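# Loosen the music stand's leg lock and keep it standing

## Task

Turn the knob that clamps the music stand's legs until it is loose, and end with the stand still upright in its original spot with its legs spread out. The stand must not be dropped, tipped over or shaken hard.

## Robot and tools

Robot: two arms, left_arm (a left hand, the mirror of a right hand) and right_arm (a right hand). Base positions in the scene frame: left_arm (+0.030, +0.367, -0.001) m, right_arm (-0.021, -0.361, -0.001) m, each turned very slightly about z. Behind the arms stand a fixed post and a fixed camera mount; do not hit either.

Frames: the scene frame has its origin at table height midway between the nominal bases, +z up, +x out over the table, and left_arm on the +y side. Arm names do not match image sides. Each arm's hand poses, targets, velocities and offsets use that arm's own base axes; fixed cameras and the table use the scene frame. Every arm controls a hand point about 0.05 m in front of the palm. Its +z runs along the straight fingers, +y out of the palm, and +x across the palm away from the thumb on the right hand (toward the thumb on the left hand). Straight fingertips reach about 0.06-0.07 m past the point. A wrist bracket on the little-finger side can strike things.

A row is 28 numbers, each in [-1, 1], and both arms must always be filled: left dx, dy, dz, rx, ry, rz; left little, ring, middle, index, thumb_bend, thumb_turn; left force_limit, speed; then the same 14 for the right arm. The six pose numbers are offsets, not poses: they shift the arm's Hand target as it stood when the action or move began, with 1.0 meaning 0.6 m or 180 degrees, and rx, ry, rz forming one rotation vector about that target's position. Every row inside one action counts from that same start, so resending an offset moves the arm further. Six zeros means no new pose request. The six finger numbers are absolute motor targets: +1 open or straight, -1 curled; thumb_turn -1 puts the thumb opposite the fingers, +1 beside the palm. force_limit runs linearly from about 0 N at -1 to 10 N at +1 (15 N for both thumb motors). speed rises from near zero at -1 to full at +0.48 and stays full above that. For a soft grip close at speed -0.94 or below. To leave a hand unchanged, repeat the eight hand numbers of its last executed row; before any row has run, use hand_measured plus hand_force_limit and hand_speed.

Tools:
- execute_actions(actions, cameras): actions is a list of actions; each action is up to 15 rows, one per 1/30 s step, and a short action repeats its last row to fill 15 steps. cameras lists names (cam_high, cam_left_wrist, cam_right_wrist, or "all"); images appear only if requested or if actions is empty.
- move(target, speed, blend, blocking, cameras): target is one 28-number row or a list of up to 15 rows, all offsets from the same starting Hand targets. speed is path top speed in m/s, 0.002 to 4.3, default 0.25 (turns at twice that in rad/s), one value or one per target. blend is a corner-rounding radius in m, 0 meaning stop at each target. The whole list gets at most 10 s. Paths do not avoid obstacles or the other arm. blocking=false returns after about 0.5 s while motion continues.
- wait(seconds): 0 to 3600, sends nothing new.
- stop(): brakes a running move.
- zoom_image(camera, region): region [x0, y0, x1, y1] in pixels of that camera's latest image, no more than 504 wide or tall.
- show_instructions(): shows the reference pages.
- finished_scene(scene=1): ends the scene for good.

Results: end_effector_position (m) and end_effector_quat_wxyz per arm in its base frame; Hand target, the commanded pose after clipping, from which the next offsets count; Joint positions, velocities and torques; hand_measured (motor positions on the command scale), hand_stopped_by (moving, target, force, stalled, fault), hand_load_n (fingertip force, positive pushing the finger open; a drop to near 0 means a lost grip); hand_force_limit and hand_speed; motor temperatures; and for execute_actions some per-step positions. A move adds a move: line such as done, off_target, moving, held or fault, plus limits=paced (pose clipped) or limits=held (steps withheld). Done or off_target says nothing about contact.

Behaviour to expect: arms track loosely and often rest 1-3 cm (sometimes 5 cm) short, usually low; the next execute_actions call, even with zero offsets, asks for the target again, otherwise send the leftover distance. Commanded orientation is clipped to within 40 degrees of the current one per step. A blocked arm keeps pushing until you command it back past its hand point. Fingers keep moving after an action ends until they reach target or force_limit, then lock. To grip harder, raise force_limit and send a more closed target; to release, send a more open one.

Avoid: knocking, tipping or jolting the stand; letting anything leave the table; fast contacts or pressing far past a surface; hands or arms touching each other (this can end the scene); excessive finger loads; long stretched or straining poses that heat motors (warning at 85 °C, arm falls at 100 °C). Loose objects may occasionally be nudged by the scene. Cameras: cam_high is fixed at about (0.61, -0.36, 1.14) looking down at the table; the two wrist cameras are fisheye and move with their arms.

Each tool is called as name(argument=value, ...), one argument or row to a line, values as JSON.

Reference images:

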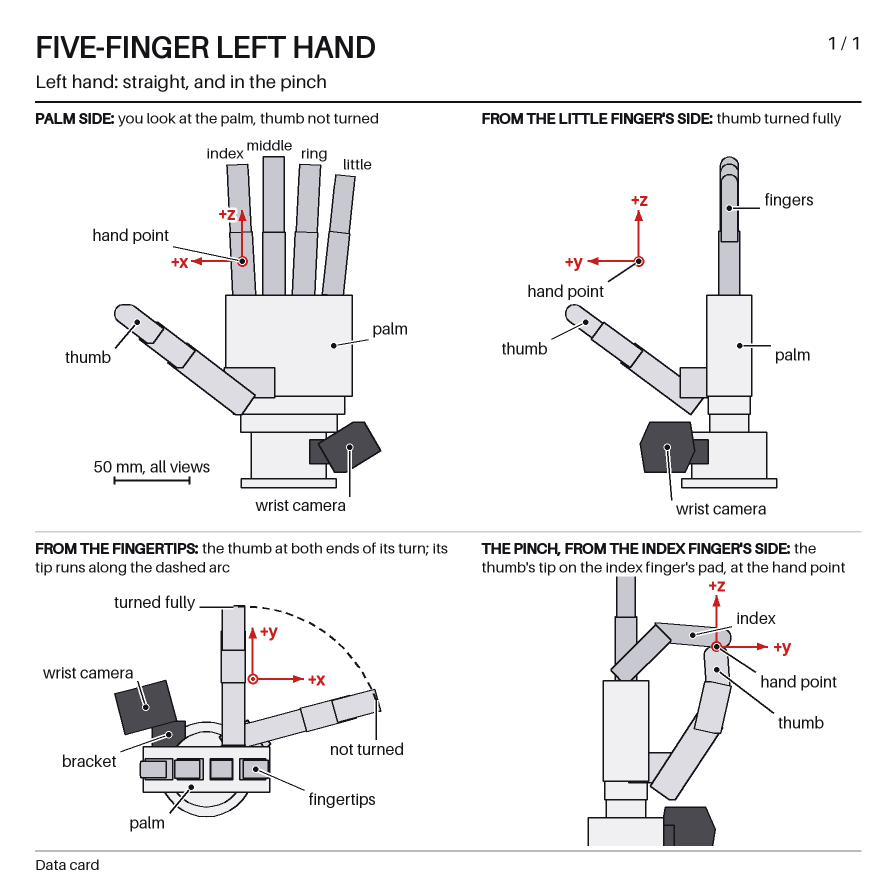

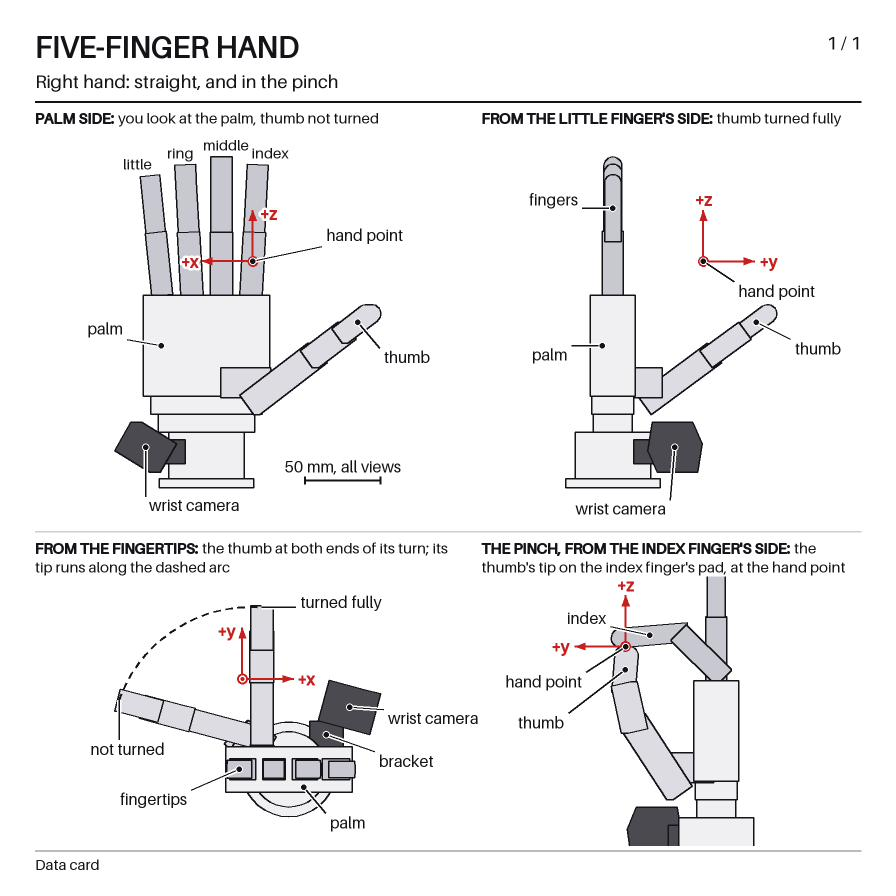

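## Session

execute_actions(
  actions=[],
)

Scene clock: 0.00 s.
left_arm: end_effector_position=(+0.6665, +0.2317, +0.3990) hand_measured=(+1.000, +1.000, +1.000, +1.000, +1.000, +1.000) hand_load_n=(+0.0, +0.0, +0.0, +0.0, +0.0, +0.0) hand_stopped_by=(target, target, target, target, target, target) hand_force_limit=0.00 hand_speed=-0.80 end_effector_quat_wxyz=(+0.604, -0.068, +0.729, -0.314) | right_arm: end_effector_position=(+0.2505, +0.1331, +0.3849) hand_measured=(+1.000, +1.000, +1.000, +1.000, +1.000, +1.000) hand_load_n=(+0.0, +0.0, +0.0, +0.0, +0.0, +0.0) hand_stopped_by=(target, target, target, target, target, target) hand_force_limit=0.00 hand_speed=-0.80 end_effector_quat_wxyz=(+0.331, -0.368, +0.817, +0.295)
Joint positions: left_arm=[0.517 1.586 1.513 -0.045 0.9 1.091] | right_arm=[-0.238 0.883 1.069 -1.525 -0.898 0.6]
Joint velocities: within noise
Joint torques (N m): no reading
Motor temperatures (°C): left_arm=[27 27 24 26 26 26] | right_arm=[25 24 25 26 23 24]
Heat: left arm: hottest waist 27 °C; right arm: hottest wrist pitch 26 °C.
Hand target: left_arm +0.6682, +0.2327, +0.4200; +0.617, -0.057, +0.722, -0.308 | right_arm +0.2524, +0.1327, +0.3934; +0.340, -0.372, +0.814, +0.289

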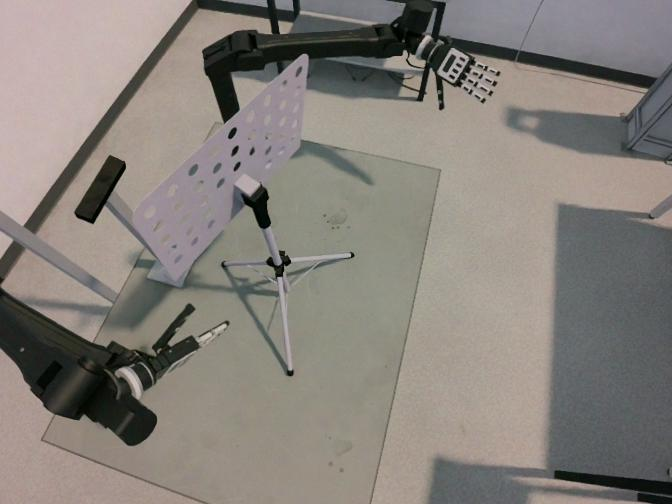

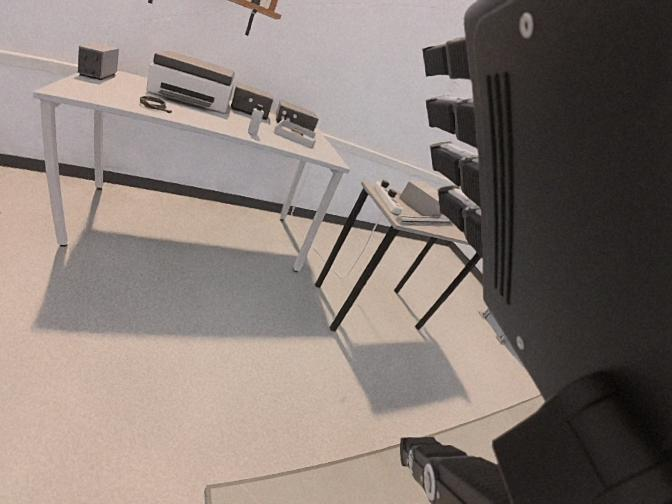

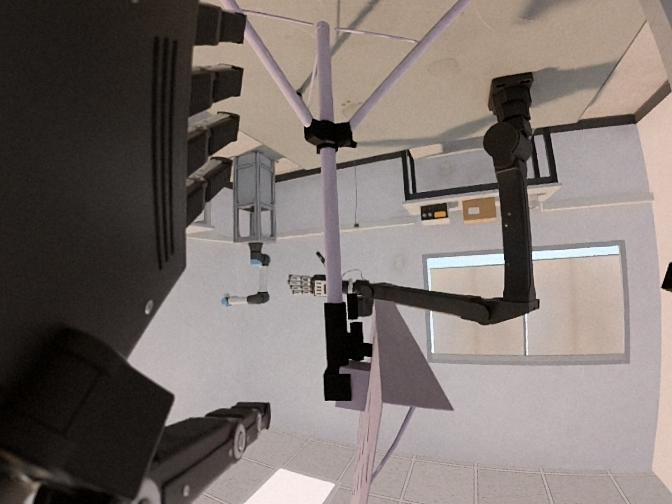

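zoom_image(
  camera="cam_high",
  region=[200, 160, 370, 390],
)

zoom_image(
  camera="cam_high",
  region=[250, 235, 320, 290],
)

zoom_image(
  camera="cam_right_wrist",
  region=[270, 90, 390, 180],
)

Scaled by 2.191 from the camera's image (finer frame: 960x720).

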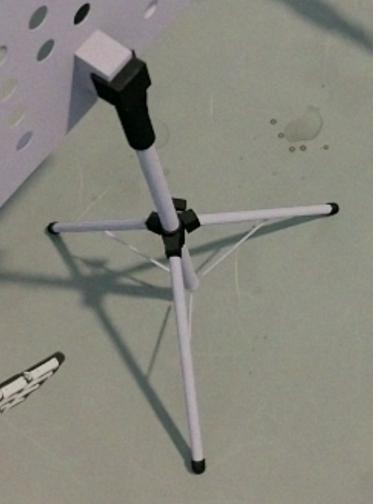

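Scaled by 7.200 from the camera's image (finer frame: 960x720).

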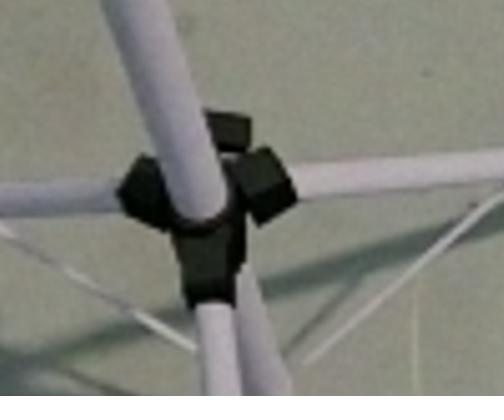

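Scaled by 4.200 from the camera's image (finer frame: 960x720).

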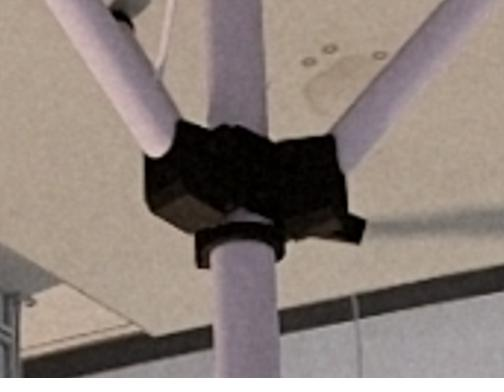

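move(
  target=[-0.447,-0.221,-0.03,0,0,-0.261,1,1,1,1,1,1,0,-0.8,0,0,0,0,0,0,1,1,1,1,1,1,0,-0.8],
  cameras=["all"],
)

Scene clock: 6.10 s.
left_arm: end_effector_position=(+0.4044, +0.0977, +0.4018) hand_measured=(+1.000, +1.000, +1.000, +1.000, +1.000, +1.000) hand_load_n=(+0.0, +0.0, +0.0, +0.0, +0.5, +0.0) hand_stopped_by=(target, target, target, target, target, target) hand_force_limit=0.00 hand_speed=-0.80 end_effector_quat_wxyz=(+0.548, +0.112, +0.699, -0.446) | right_arm: end_effector_position=(+0.2505, +0.1331, +0.3849) hand_measured=(+1.000, +1.000, +1.000, +1.000, +1.000, +1.000) hand_load_n=(+0.0, +0.0, +0.0, +0.0, +0.0, +0.0) hand_stopped_by=(target, target, target, target, target, target) hand_force_limit=0.00 hand_speed=-0.80 end_effector_quat_wxyz=(+0.331, -0.368, +0.817, +0.295)
Joint positions: left_arm=[0.723 1.005 0.98 -0.221 1.564 1.293] | right_arm=[-0.238 0.883 1.069 -1.525 -0.898 0.6]
Joint torques (N m): left_arm=[-0.21 -3.96 10.76 0.95 0.32 0.08] | right_arm=[0.32 -2.78 10.73 0.76 -0.73 -0.11]
Heat: left arm: hottest waist 27 °C; right arm: hottest elbow 26 °C.
Hand target: left_arm +0.3999, +0.1002, +0.4021; +0.443, +0.235, +0.685, -0.528 | right_arm +0.2524, +0.1327, +0.3934; +0.340, -0.372, +0.814, +0.289
Off the commanded pose: left_arm 0.005 m, 21 deg | right_arm 0.009 m, 1 deg.
joint sent to its limit (left arm) — joint 5 (wrist yaw), upper limit. The joint targets are off in orientation, not in position.
move: off_target (left_arm)
cam_left_wrist: T_world_to_cam=[[-0.68746, -0.66716, 0.28689, 0.23032], [-0.52786, 0.18772, -0.82833, 0.53253], [0.49877, -0.72088, -0.48121, 0.17688]] pos_world=[0.35121, 0.18121, 0.46015]

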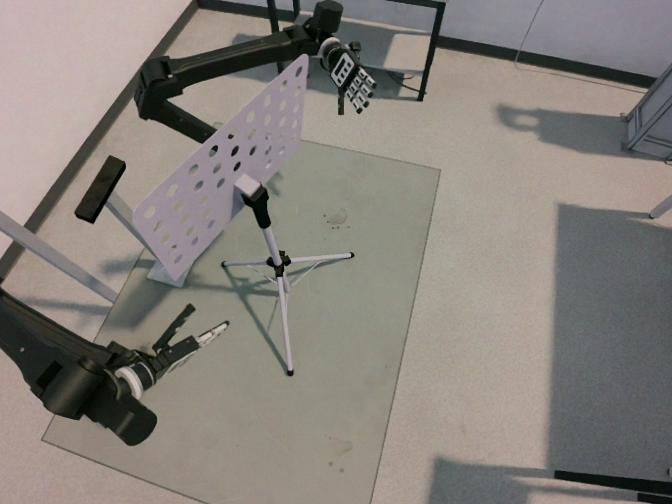

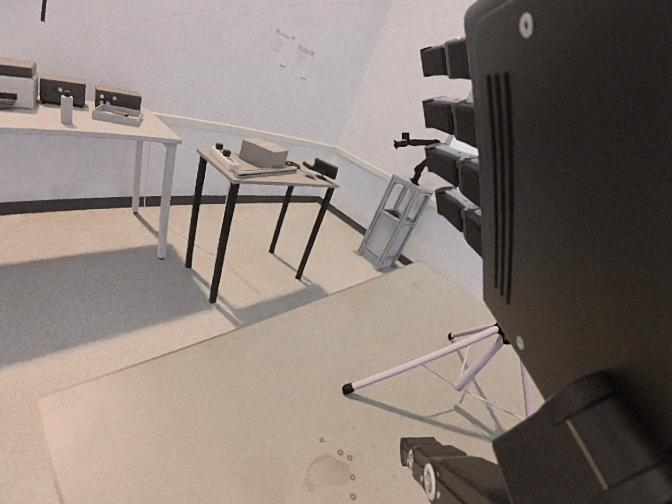

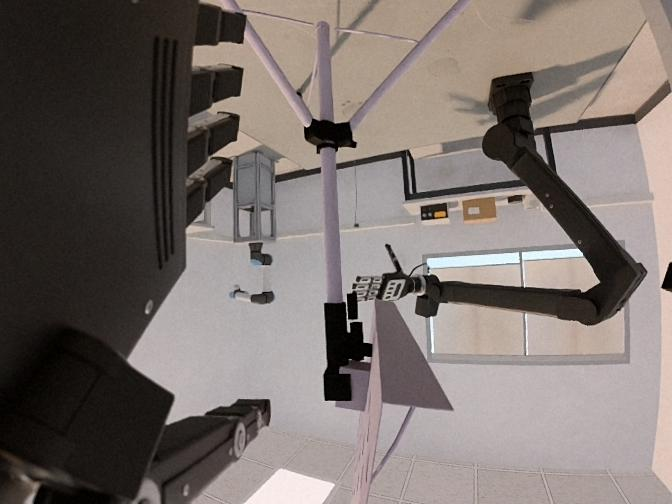

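move(
  target=[
    [-0.07,-0.1,-0.2,0,0,0,1,1,1,1,1,1,0,-0.8,0,0,0,0,0,0,1,1,1,1,1,1,0,-0.8],
    [-0.25,-0.417,-0.2,0,0,0,1,1,1,1,1,1,0,-0.8,0,0,0,0,0,0,1,1,1,1,1,1,0,-0.8],
  ],
  blend=[0.03,0],
  speed=0.15,
  cameras=["all"],
)

Scene clock: 11.90 s.
left_arm: end_effector_position=(+0.2512, -0.1474, +0.2788) hand_measured=(+1.000, +1.000, +1.000, +1.000, +1.000, +1.000) hand_load_n=(+0.0, +0.0, +0.0, +0.0, +0.0, +0.0) hand_stopped_by=(target, target, target, target, target, target) hand_force_limit=0.00 hand_speed=-0.80 end_effector_quat_wxyz=(+0.438, +0.227, +0.691, -0.529) | right_arm: end_effector_position=(+0.2505, +0.1331, +0.3849) hand_measured=(+1.000, +1.000, +1.000, +1.000, +1.000, +1.000) hand_load_n=(+0.0, +0.0, +0.0, +0.0, +0.0, +0.0) hand_stopped_by=(target, target, target, target, target, target) hand_force_limit=0.00 hand_speed=-0.80 end_effector_quat_wxyz=(+0.331, -0.368, +0.817, +0.295)
Joint positions: left_arm=[0.12 0.39 0.461 -0.296 1.311 1.226] | right_arm=[-0.238 0.883 1.069 -1.525 -0.898 0.6]
Joint torques (N m): left_arm=[-1.96 1.49 10.92 2.62 0.16 0.03] | right_arm=[0.26 -2.73 10.74 0.75 -0.73 -0.12]
Heat: left arm: hottest waist 27 °C; right arm: hottest elbow 26 °C.
Hand target: left_arm +0.2499, -0.1501, +0.2821; +0.443, +0.235, +0.685, -0.529 | right_arm +0.2524, +0.1327, +0.3934; +0.340, -0.372, +0.814, +0.289
Off the commanded pose: left_arm 0.004 m, 1 deg | right_arm 0.009 m, 1 deg.
move: done
cam_left_wrist: T_world_to_cam=[[-0.85963, -0.39762, 0.32084, 0.07041], [-0.47489, 0.39019, -0.78882, 0.40126], [0.18846, -0.83045, -0.52424, 0.09129]] pos_world=[0.23388, -0.05276, 0.34179]

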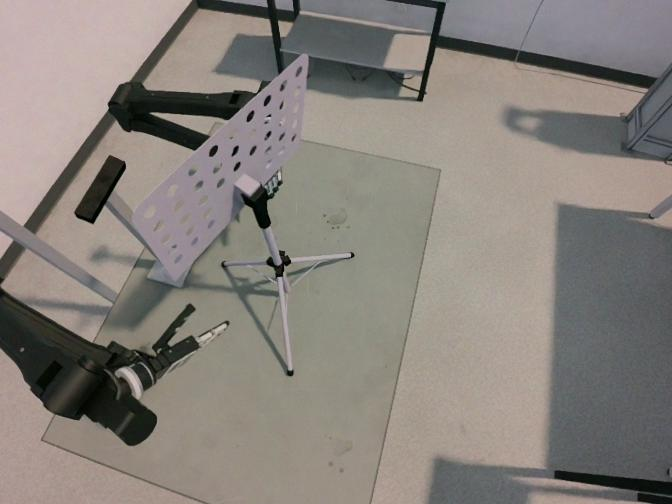

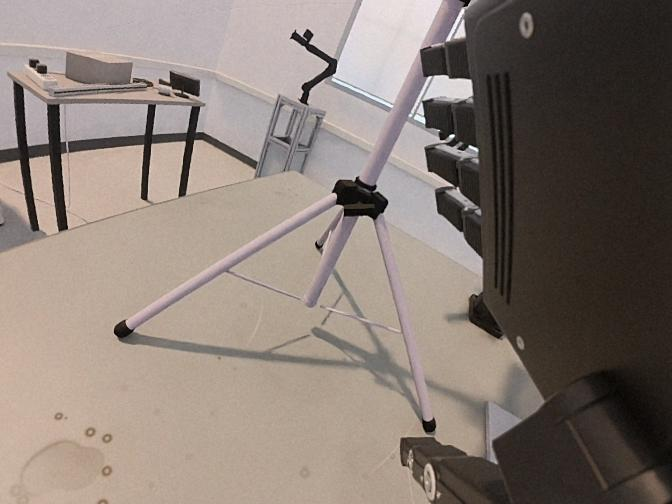

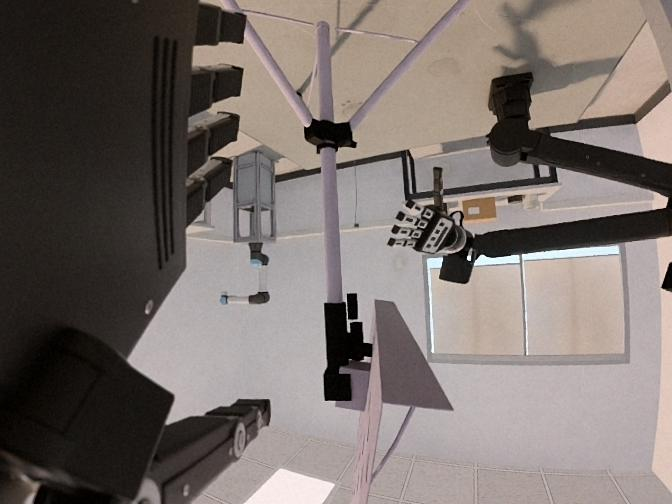

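zoom_image(
  camera="cam_left_wrist",
  region=[310, 160, 410, 235],
)

Scaled by 5.040 from the camera's image (finer frame: 960x720).

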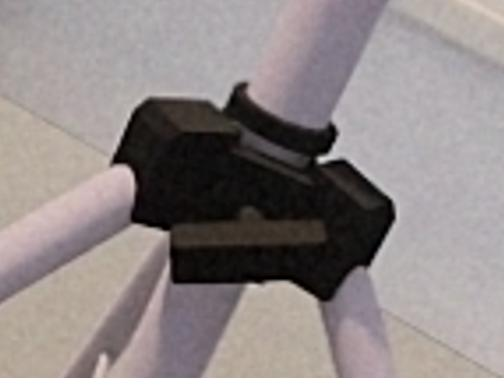

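zoom_image(
  camera="cam_right_wrist",
  region=[290, 270, 490, 504],
)

zoom_image(
  camera="cam_high",
  region=[60, 40, 330, 310],
)

Scaled by 2.154 from the camera's image (finer frame: 960x720).

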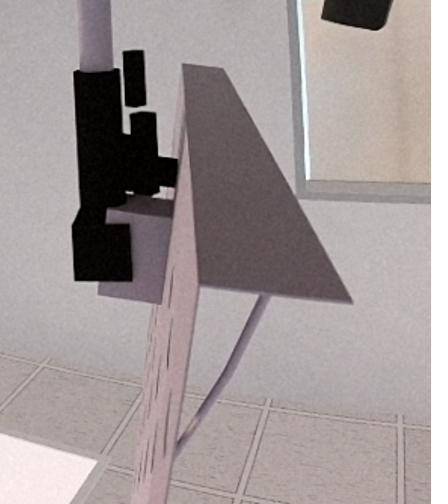

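Scaled by 1.867 from the camera's image (finer frame: 960x720).

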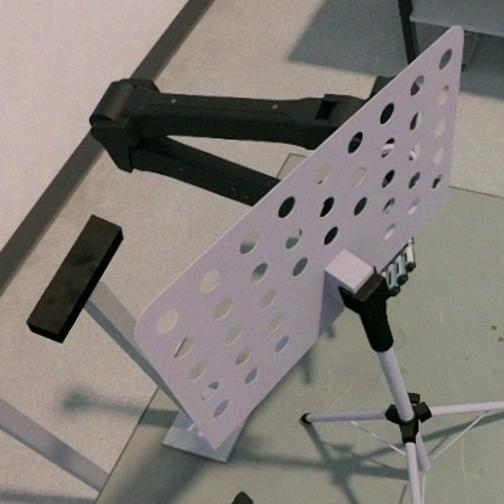

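move(
  target=[-0.097,-0.1157,-0.13,-0.1893,0.456,0.0130,1,1,1,1,1,1,0,-0.8,0,0,0,0,0,0,1,1,1,1,1,1,0,-0.8],
  speed=0.2,
  cameras=["all"],
)

Scene clock: 22.40 s.
left_arm: end_effector_position=(+0.1929, -0.2174, +0.2044) hand_measured=(+1.000, +1.000, +1.000, +1.000, +1.000, +1.000) hand_load_n=(+0.0, +0.0, +0.0, +0.0, +0.0, +0.0) hand_stopped_by=(target, target, target, target, target, target) hand_force_limit=0.00 hand_speed=-0.80 end_effector_quat_wxyz=(+0.051, +0.309, -0.638, +0.703) | right_arm: end_effector_position=(+0.2505, +0.1331, +0.3849) hand_measured=(+1.000, +1.000, +1.000, +1.000, +1.000, +1.000) hand_load_n=(+0.0, +0.0, +0.0, +0.0, +0.0, +0.0) hand_stopped_by=(target, target, target, target, target, target) hand_force_limit=0.00 hand_speed=-0.80 end_effector_quat_wxyz=(+0.331, -0.368, +0.817, +0.295)
Joint positions: left_arm=[-0.09 0.633 0.183 0.438 1.103 -0.513] | right_arm=[-0.238 0.883 1.069 -1.525 -0.898 0.6]
Joint torques (N m): left_arm=[-1.9 1.67 9.95 2.88 0.04 0.01] | right_arm=[0.26 -2.73 10.74 0.75 -0.73 -0.12]
Heat: left arm: hottest waist 27 °C; right arm: hottest elbow 27 °C.
Hand target: left_arm +0.1917, -0.2195, +0.2041; +0.054, +0.305, -0.638, +0.705 | right_arm +0.2524, +0.1327, +0.3934; +0.340, -0.372, +0.814, +0.289
Off the commanded pose: left_arm 0.002 m, 1 deg | right_arm 0.009 m, 1 deg.
move: done
cam_left_wrist: T_world_to_cam=[[0.28309, 0.0656, 0.95685, -0.23346], [-0.95104, 0.14823, 0.27121, 0.16476], [-0.12405, -0.98677, 0.10435, -0.09716]] pos_world=[0.21073, -0.10498, 0.18884]

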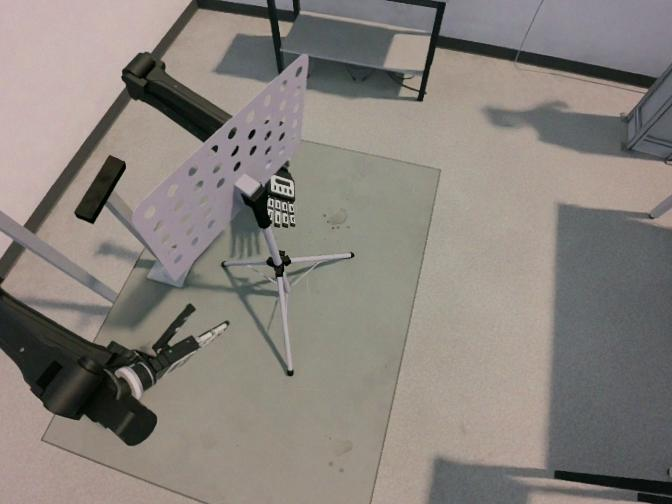

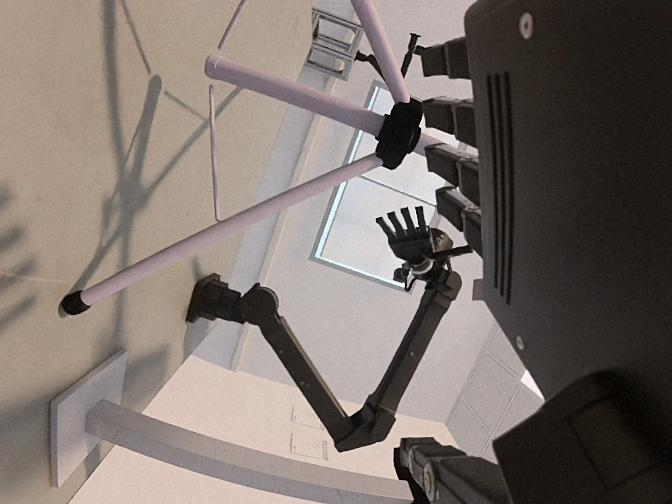

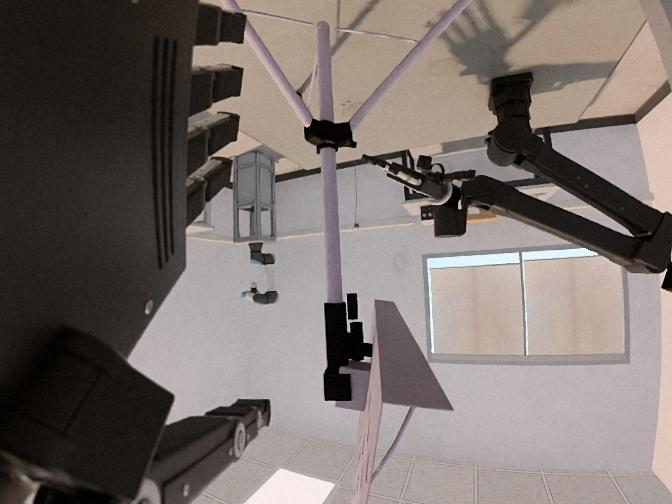

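zoom_image(
  camera="cam_left_wrist",
  region=[360, 80, 480, 180],
)

Scaled by 4.200 from the camera's image (finer frame: 960x720).

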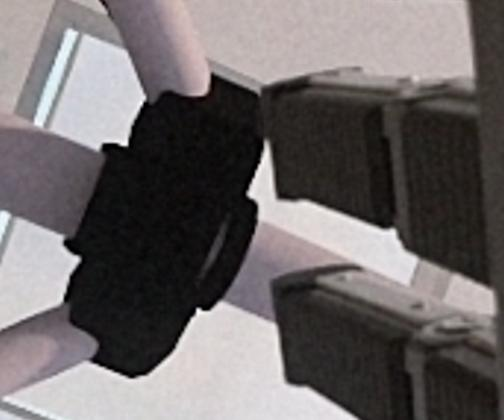

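move(
  target=[0.147,0.0242,0.11,0.1893,-0.456,-0.0130,1,1,1,1,1,1,0,-0.8,0,0,0,0,0,0,1,1,1,1,1,1,0,-0.8],
  speed=0.25,
  cameras=["cam_left_wrist","cam_high"],
)

zoom_image(
  camera="cam_left_wrist",
  region=[290, 120, 430, 240],
)

Scene clock: 27.97 s.
left_arm: end_effector_position=(+0.2735, -0.2000, +0.2378) hand_measured=(+1.000, +1.000, +1.000, +1.000, +1.000, +1.000) hand_load_n=(+0.0, +0.0, +0.0, +0.0, +0.0, +0.0) hand_stopped_by=(target, target, target, target, target, target) hand_force_limit=0.00 hand_speed=-0.80 end_effector_quat_wxyz=(+0.426, +0.219, +0.699, -0.531) | right_arm: end_effector_position=(+0.2505, +0.1331, +0.3849) hand_measured=(+1.000, +1.000, +1.000, +1.000, +1.000, +1.000) hand_load_n=(+0.0, +0.0, +0.0, +0.0, +0.0, +0.0) hand_stopped_by=(target, target, target, target, target, target) hand_force_limit=0.00 hand_speed=-0.80 end_effector_quat_wxyz=(+0.331, -0.368, +0.817, +0.295)
Joint positions: left_arm=[-0.2 0.517 0.371 0.012 0.994 1.093] | right_arm=[-0.238 0.883 1.069 -1.525 -0.898 0.6]
Joint torques (N m): left_arm=[-2.02 1.14 16.72 1.42 0.08 0.19] | right_arm=[0.26 -2.73 10.74 0.75 -0.73 -0.12]
Heat: left arm: hottest waist 27 °C; right arm: hottest elbow 27 °C.
Hand target: left_arm +0.2799, -0.2049, +0.2701; +0.443, +0.235, +0.685, -0.528 | right_arm +0.2524, +0.1327, +0.3934; +0.340, -0.372, +0.814, +0.289
Off the commanded pose: left_arm 0.033 m, 3 deg | right_arm 0.009 m, 1 deg.
move: off_target (left_arm)
cam_left_wrist: T_world_to_cam=[[-0.84803, -0.40096, 0.34651, 0.07182], [-0.50086, 0.39278, -0.77128, 0.40352], [0.17315, -0.82762, -0.53391, 0.02891]] pos_world=[0.258, -0.10576, 0.30177]
Images, in order (width x height): cam_high 672x504, cam_left_wrist 672x504.

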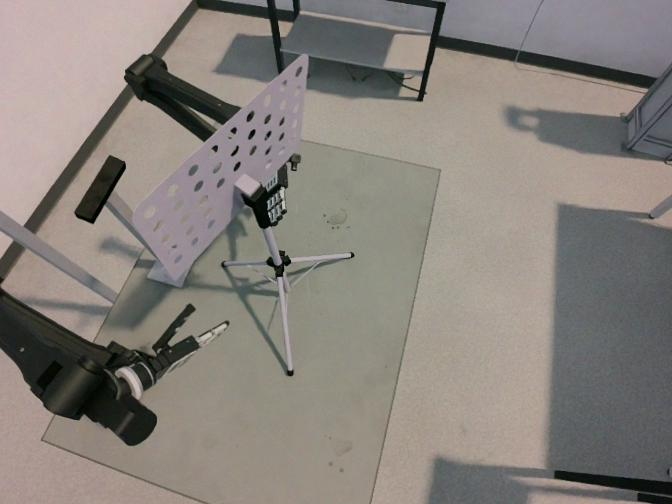

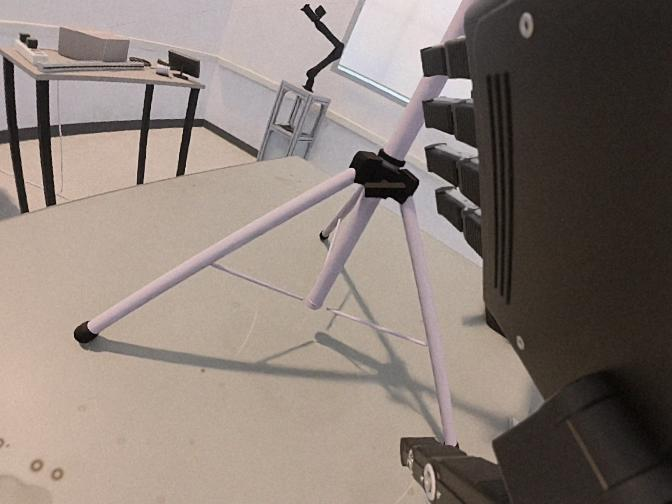

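Scaled by 3.600 from the camera's image (finer frame: 960x720).

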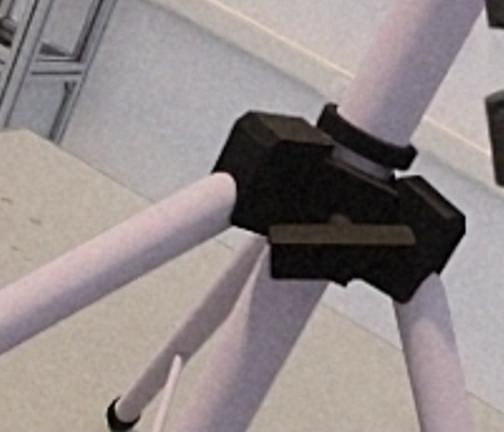

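zoom_image(
  camera="cam_left_wrist",
  region=[345, 140, 425, 210],
)

Scaled by 6.300 from the camera's image (finer frame: 960x720).

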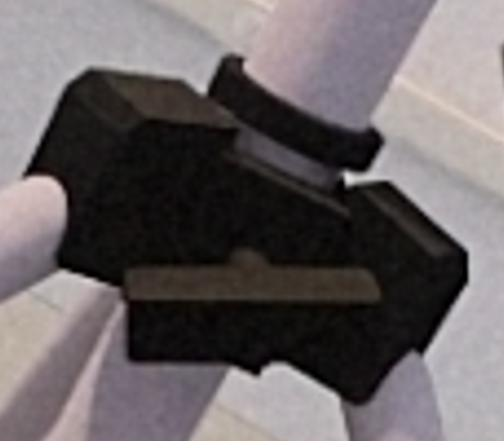

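move(
  target=[-0.15,0.02,0.0,0,0,0,1,1,1,1,1,1,0,-0.8,0,0,0,0,0,0,1,1,1,1,1,1,0,-0.8],
  speed=0.25,
  cameras=["cam_left_wrist"],
)

zoom_image(
  camera="cam_left_wrist",
  region=[280, 140, 380, 230],
)

Scene clock: 30.57 s.
left_arm: end_effector_position=(+0.1922, -0.1938, +0.2623) hand_measured=(+1.000, +1.000, +1.000, +1.000, +1.000, +1.000) hand_load_n=(+0.0, +0.0, +0.0, +0.0, +0.0, +0.0) hand_stopped_by=(target, target, target, target, target, target) hand_force_limit=0.00 hand_speed=-0.80 end_effector_quat_wxyz=(+0.437, +0.231, +0.689, -0.530) | right_arm: end_effector_position=(+0.2505, +0.1331, +0.3849) hand_measured=(+1.000, +1.000, +1.000, +1.000, +1.000, +1.000) hand_load_n=(+0.0, +0.0, +0.0, +0.0, +0.0, +0.0) hand_stopped_by=(target, target, target, target, target, target) hand_force_limit=0.00 hand_speed=-0.80 end_effector_quat_wxyz=(+0.331, -0.368, +0.817, +0.295)
Joint positions: left_arm=[-0.294 0.11 0.371 -0.352 0.909 1.084] | right_arm=[-0.238 0.883 1.069 -1.525 -0.898 0.6]
Joint torques (N m): left_arm=[-1.2 2.61 12.51 1.33 0.05 0.17] | right_arm=[0.32 -2.78 10.74 0.75 -0.72 -0.11]
Heat: left arm: hottest waist 27 °C; right arm: hottest elbow 27 °C.
Hand target: left_arm +0.1899, -0.1929, +0.2701; +0.443, +0.235, +0.685, -0.528 | right_arm +0.2524, +0.1327, +0.3934; +0.340, -0.372, +0.814, +0.289
Off the commanded pose: left_arm 0.008 m, 1 deg | right_arm 0.009 m, 1 deg.
move: done
cam_left_wrist: T_world_to_cam=[[-0.86347, -0.39163, 0.31788, 0.00919], [-0.4695, 0.39368, -0.79031, 0.3783], [0.18436, -0.83165, -0.5238, 0.05563]] pos_world=[0.17529, -0.09907, 0.32519]

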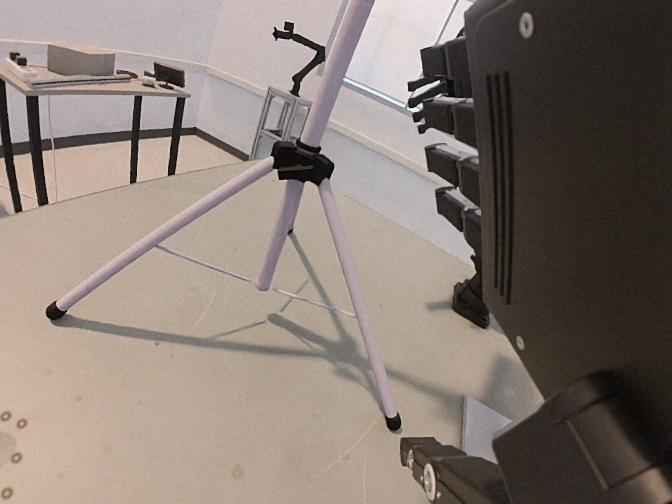

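Scaled by 5.040 from the camera's image (finer frame: 960x720).

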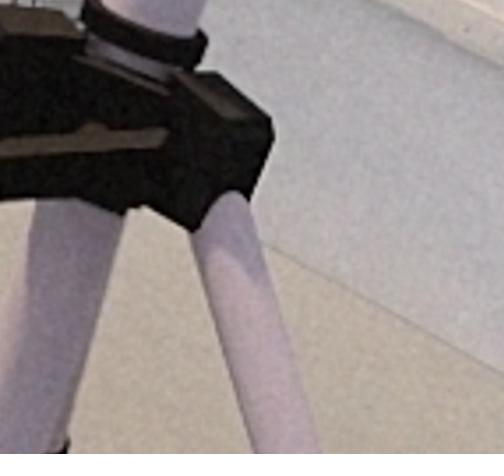

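zoom_image(
  camera="cam_left_wrist",
  region=[262, 130, 342, 200],
)

Scaled by 6.300 from the camera's image (finer frame: 960x720).

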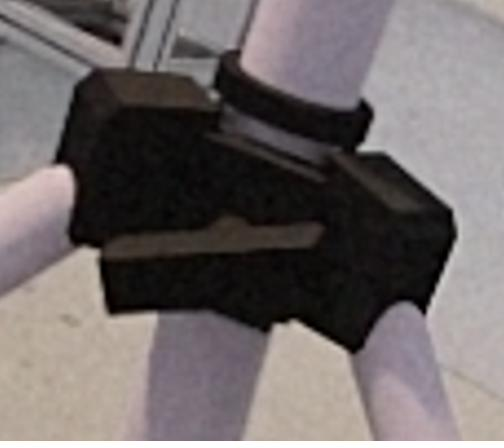

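move(
  target=[0.0208,-0.0752,-0.109,-0.1754,0.4172,0.0121,-1,1,0.56,-1,1,1,0,-0.3,0,0,0,0,0,0,1,1,1,1,1,1,0,-0.8],
  speed=0.2,
  cameras=["cam_left_wrist","cam_high"],
)

zoom_image(
  camera="cam_left_wrist",
  region=[360, 70, 500, 190],
)

Scene clock: 36.90 s.
left_arm: end_effector_position=(+0.1995, -0.2399, +0.2046) hand_measured=(-1.000, +1.000, +0.560, -1.000, +1.000, +1.000) hand_load_n=(+0.0, -0.5, +0.0, +0.0, +0.0, -0.5) hand_stopped_by=(target, target, target, target, target, target) hand_force_limit=0.00 hand_speed=-0.30 end_effector_quat_wxyz=(-0.011, -0.262, +0.659, -0.705) | right_arm: end_effector_position=(+0.2505, +0.1331, +0.3849) hand_measured=(+1.000, +1.000, +1.000, +1.000, +1.000, +1.000) hand_load_n=(+0.0, +0.0, +0.0, +0.0, +0.0, +0.0) hand_stopped_by=(target, target, target, target, target, target) hand_force_limit=0.00 hand_speed=-0.80 end_effector_quat_wxyz=(+0.331, -0.368, +0.817, +0.295)
Joint positions: left_arm=[-0.218 0.666 0.212 0.443 0.99 -0.385] | right_arm=[-0.238 0.883 1.069 -1.525 -0.898 0.6]
Joint torques (N m): left_arm=[-0.15 1.32 10.02 3.02 0.17 0.02] | right_arm=[0.26 -2.73 10.74 0.75 -0.73 -0.12]
Heat: left arm: hottest elbow 28 °C; right arm: hottest elbow 28 °C.
Hand target: left_arm +0.2024, -0.2380, +0.2047; -0.008, -0.264, +0.656, -0.707 | right_arm +0.2524, +0.1327, +0.3934; +0.340, -0.372, +0.814, +0.289
Off the commanded pose: left_arm 0.003 m, 1 deg | right_arm 0.009 m, 1 deg.
move: done
cam_left_wrist: T_world_to_cam=[[0.16691, 0.01557, 0.98585, -0.22875], [-0.97459, 0.15405, 0.16257, 0.20266], [-0.14934, -0.98794, 0.04089, -0.10066]] pos_world=[0.22066, -0.12711, 0.19668]
Images, in order (width x height): cam_high 672x504, cam_left_wrist 672x504.

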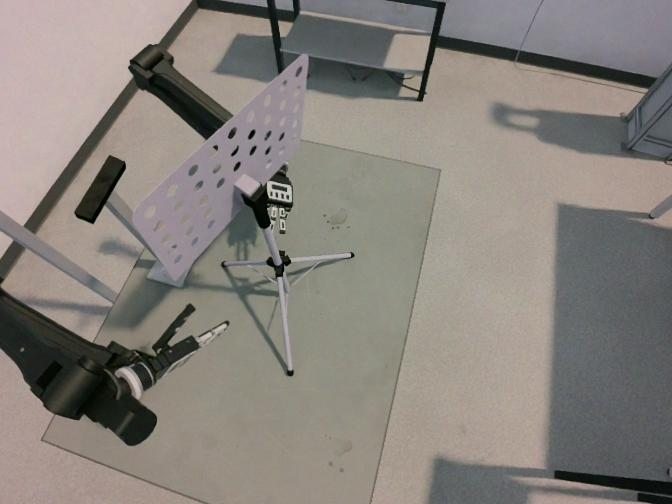

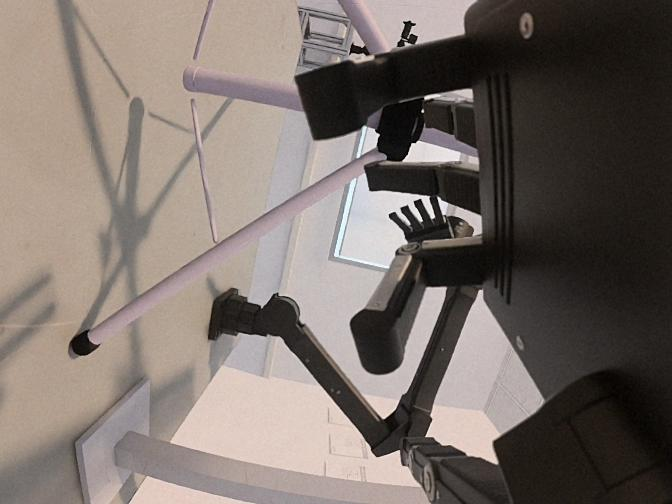

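Scaled by 3.600 from the camera's image (finer frame: 960x720).

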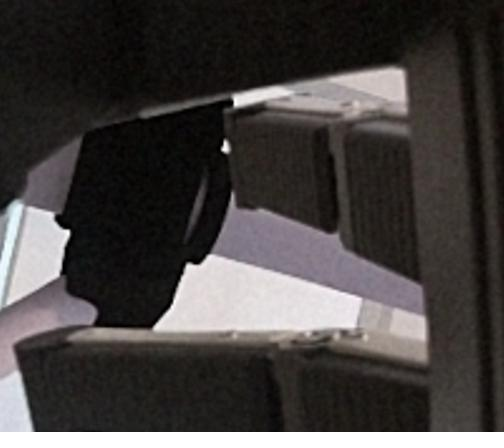

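wait(
  seconds=0.1,
  cameras=["all"],
)

zoom_image(
  camera="cam_right_wrist",
  region=[290, 90, 460, 260],
)

zoom_image(
  camera="cam_high",
  region=[230, 150, 350, 290],
)

Scene clock: 39.13 s.
left_arm: end_effector_position=(+0.1995, -0.2399, +0.2046) hand_measured=(-1.000, +1.000, +0.560, -1.000, +1.000, +1.000) hand_load_n=(+0.0, +0.0, +0.0, +0.0, +0.0, +0.0) hand_stopped_by=(target, target, target, target, target, target) hand_force_limit=0.00 hand_speed=-0.30 end_effector_quat_wxyz=(-0.012, -0.262, +0.659, -0.705) | right_arm: end_effector_position=(+0.2505, +0.1331, +0.3849) hand_measured=(+1.000, +1.000, +1.000, +1.000, +1.000, +1.000) hand_load_n=(+0.0, +0.0, +0.0, +0.0, +0.0, +0.0) hand_stopped_by=(target, target, target, target, target, target) hand_force_limit=0.00 hand_speed=-0.80 end_effector_quat_wxyz=(+0.331, -0.368, +0.817, +0.295)
Joint positions: left_arm=[-0.218 0.666 0.212 0.443 0.99 -0.386] | right_arm=[-0.238 0.883 1.069 -1.525 -0.898 0.6]
Joint torques (N m): left_arm=[-0.15 1.32 10.03 2.92 0.17 -0.01] | right_arm=[0.26 -2.73 10.73 0.75 -0.72 -0.12]
Heat: left arm: hottest elbow 28 °C; right arm: hottest elbow 28 °C.
Hand target: left_arm +0.2024, -0.2380, +0.2046; -0.008, -0.264, +0.656, -0.707 | right_arm +0.2524, +0.1327, +0.3934; +0.340, -0.372, +0.814, +0.289
Off the commanded pose: left_arm 0.003 m, 1 deg | right_arm 0.009 m, 1 deg.
wait: 0.10 s; at rest from the start
cam_left_wrist: T_world_to_cam=[[0.16734, 0.01571, 0.98577, -0.22881], [-0.97452, 0.15409, 0.16297, 0.20259], [-0.14934, -0.98793, 0.04109, -0.1008]] pos_world=[0.22066, -0.12721, 0.19668]

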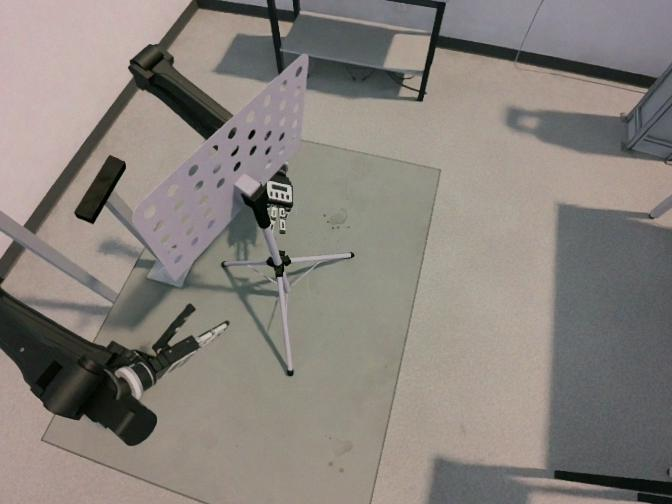

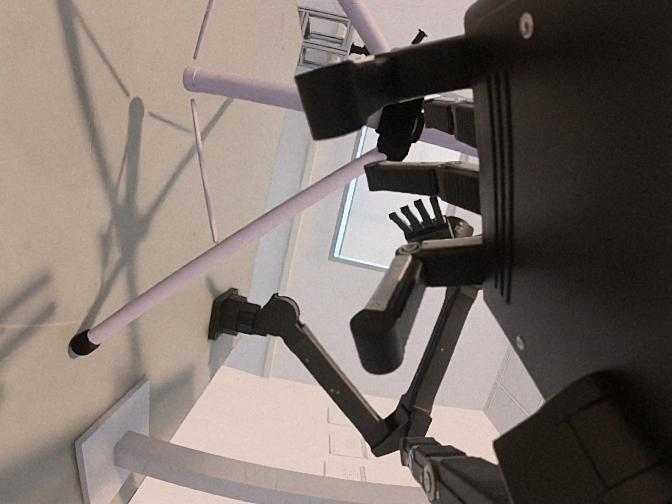

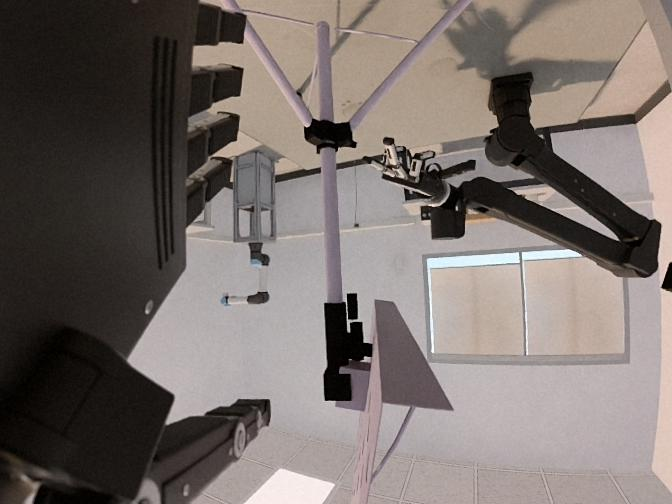

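Scaled by 2.965 from the camera's image (finer frame: 960x720).

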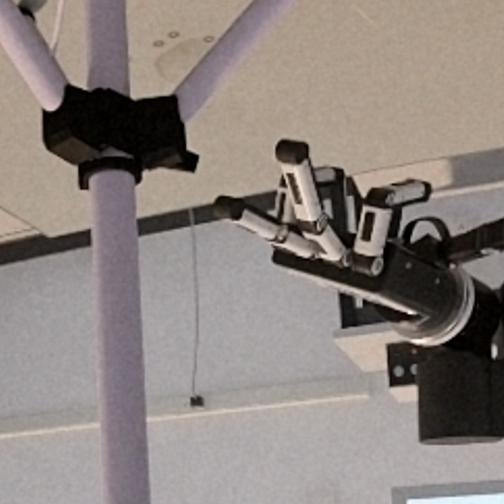

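Scaled by 3.600 from the camera's image (finer frame: 960x720).

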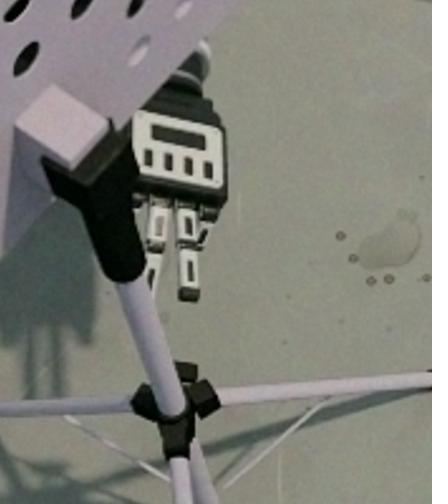

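zoom_image(
  camera="cam_right_wrist",
  region=[295, 105, 395, 180],
)

Scaled by 5.040 from the camera's image (finer frame: 960x720).

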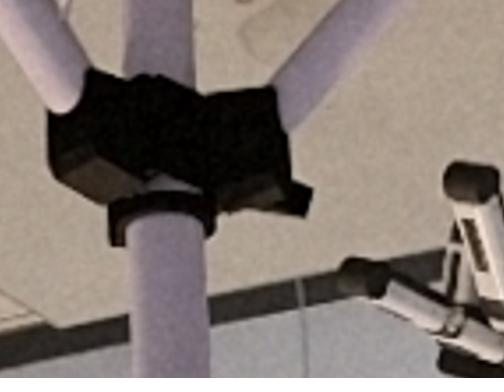

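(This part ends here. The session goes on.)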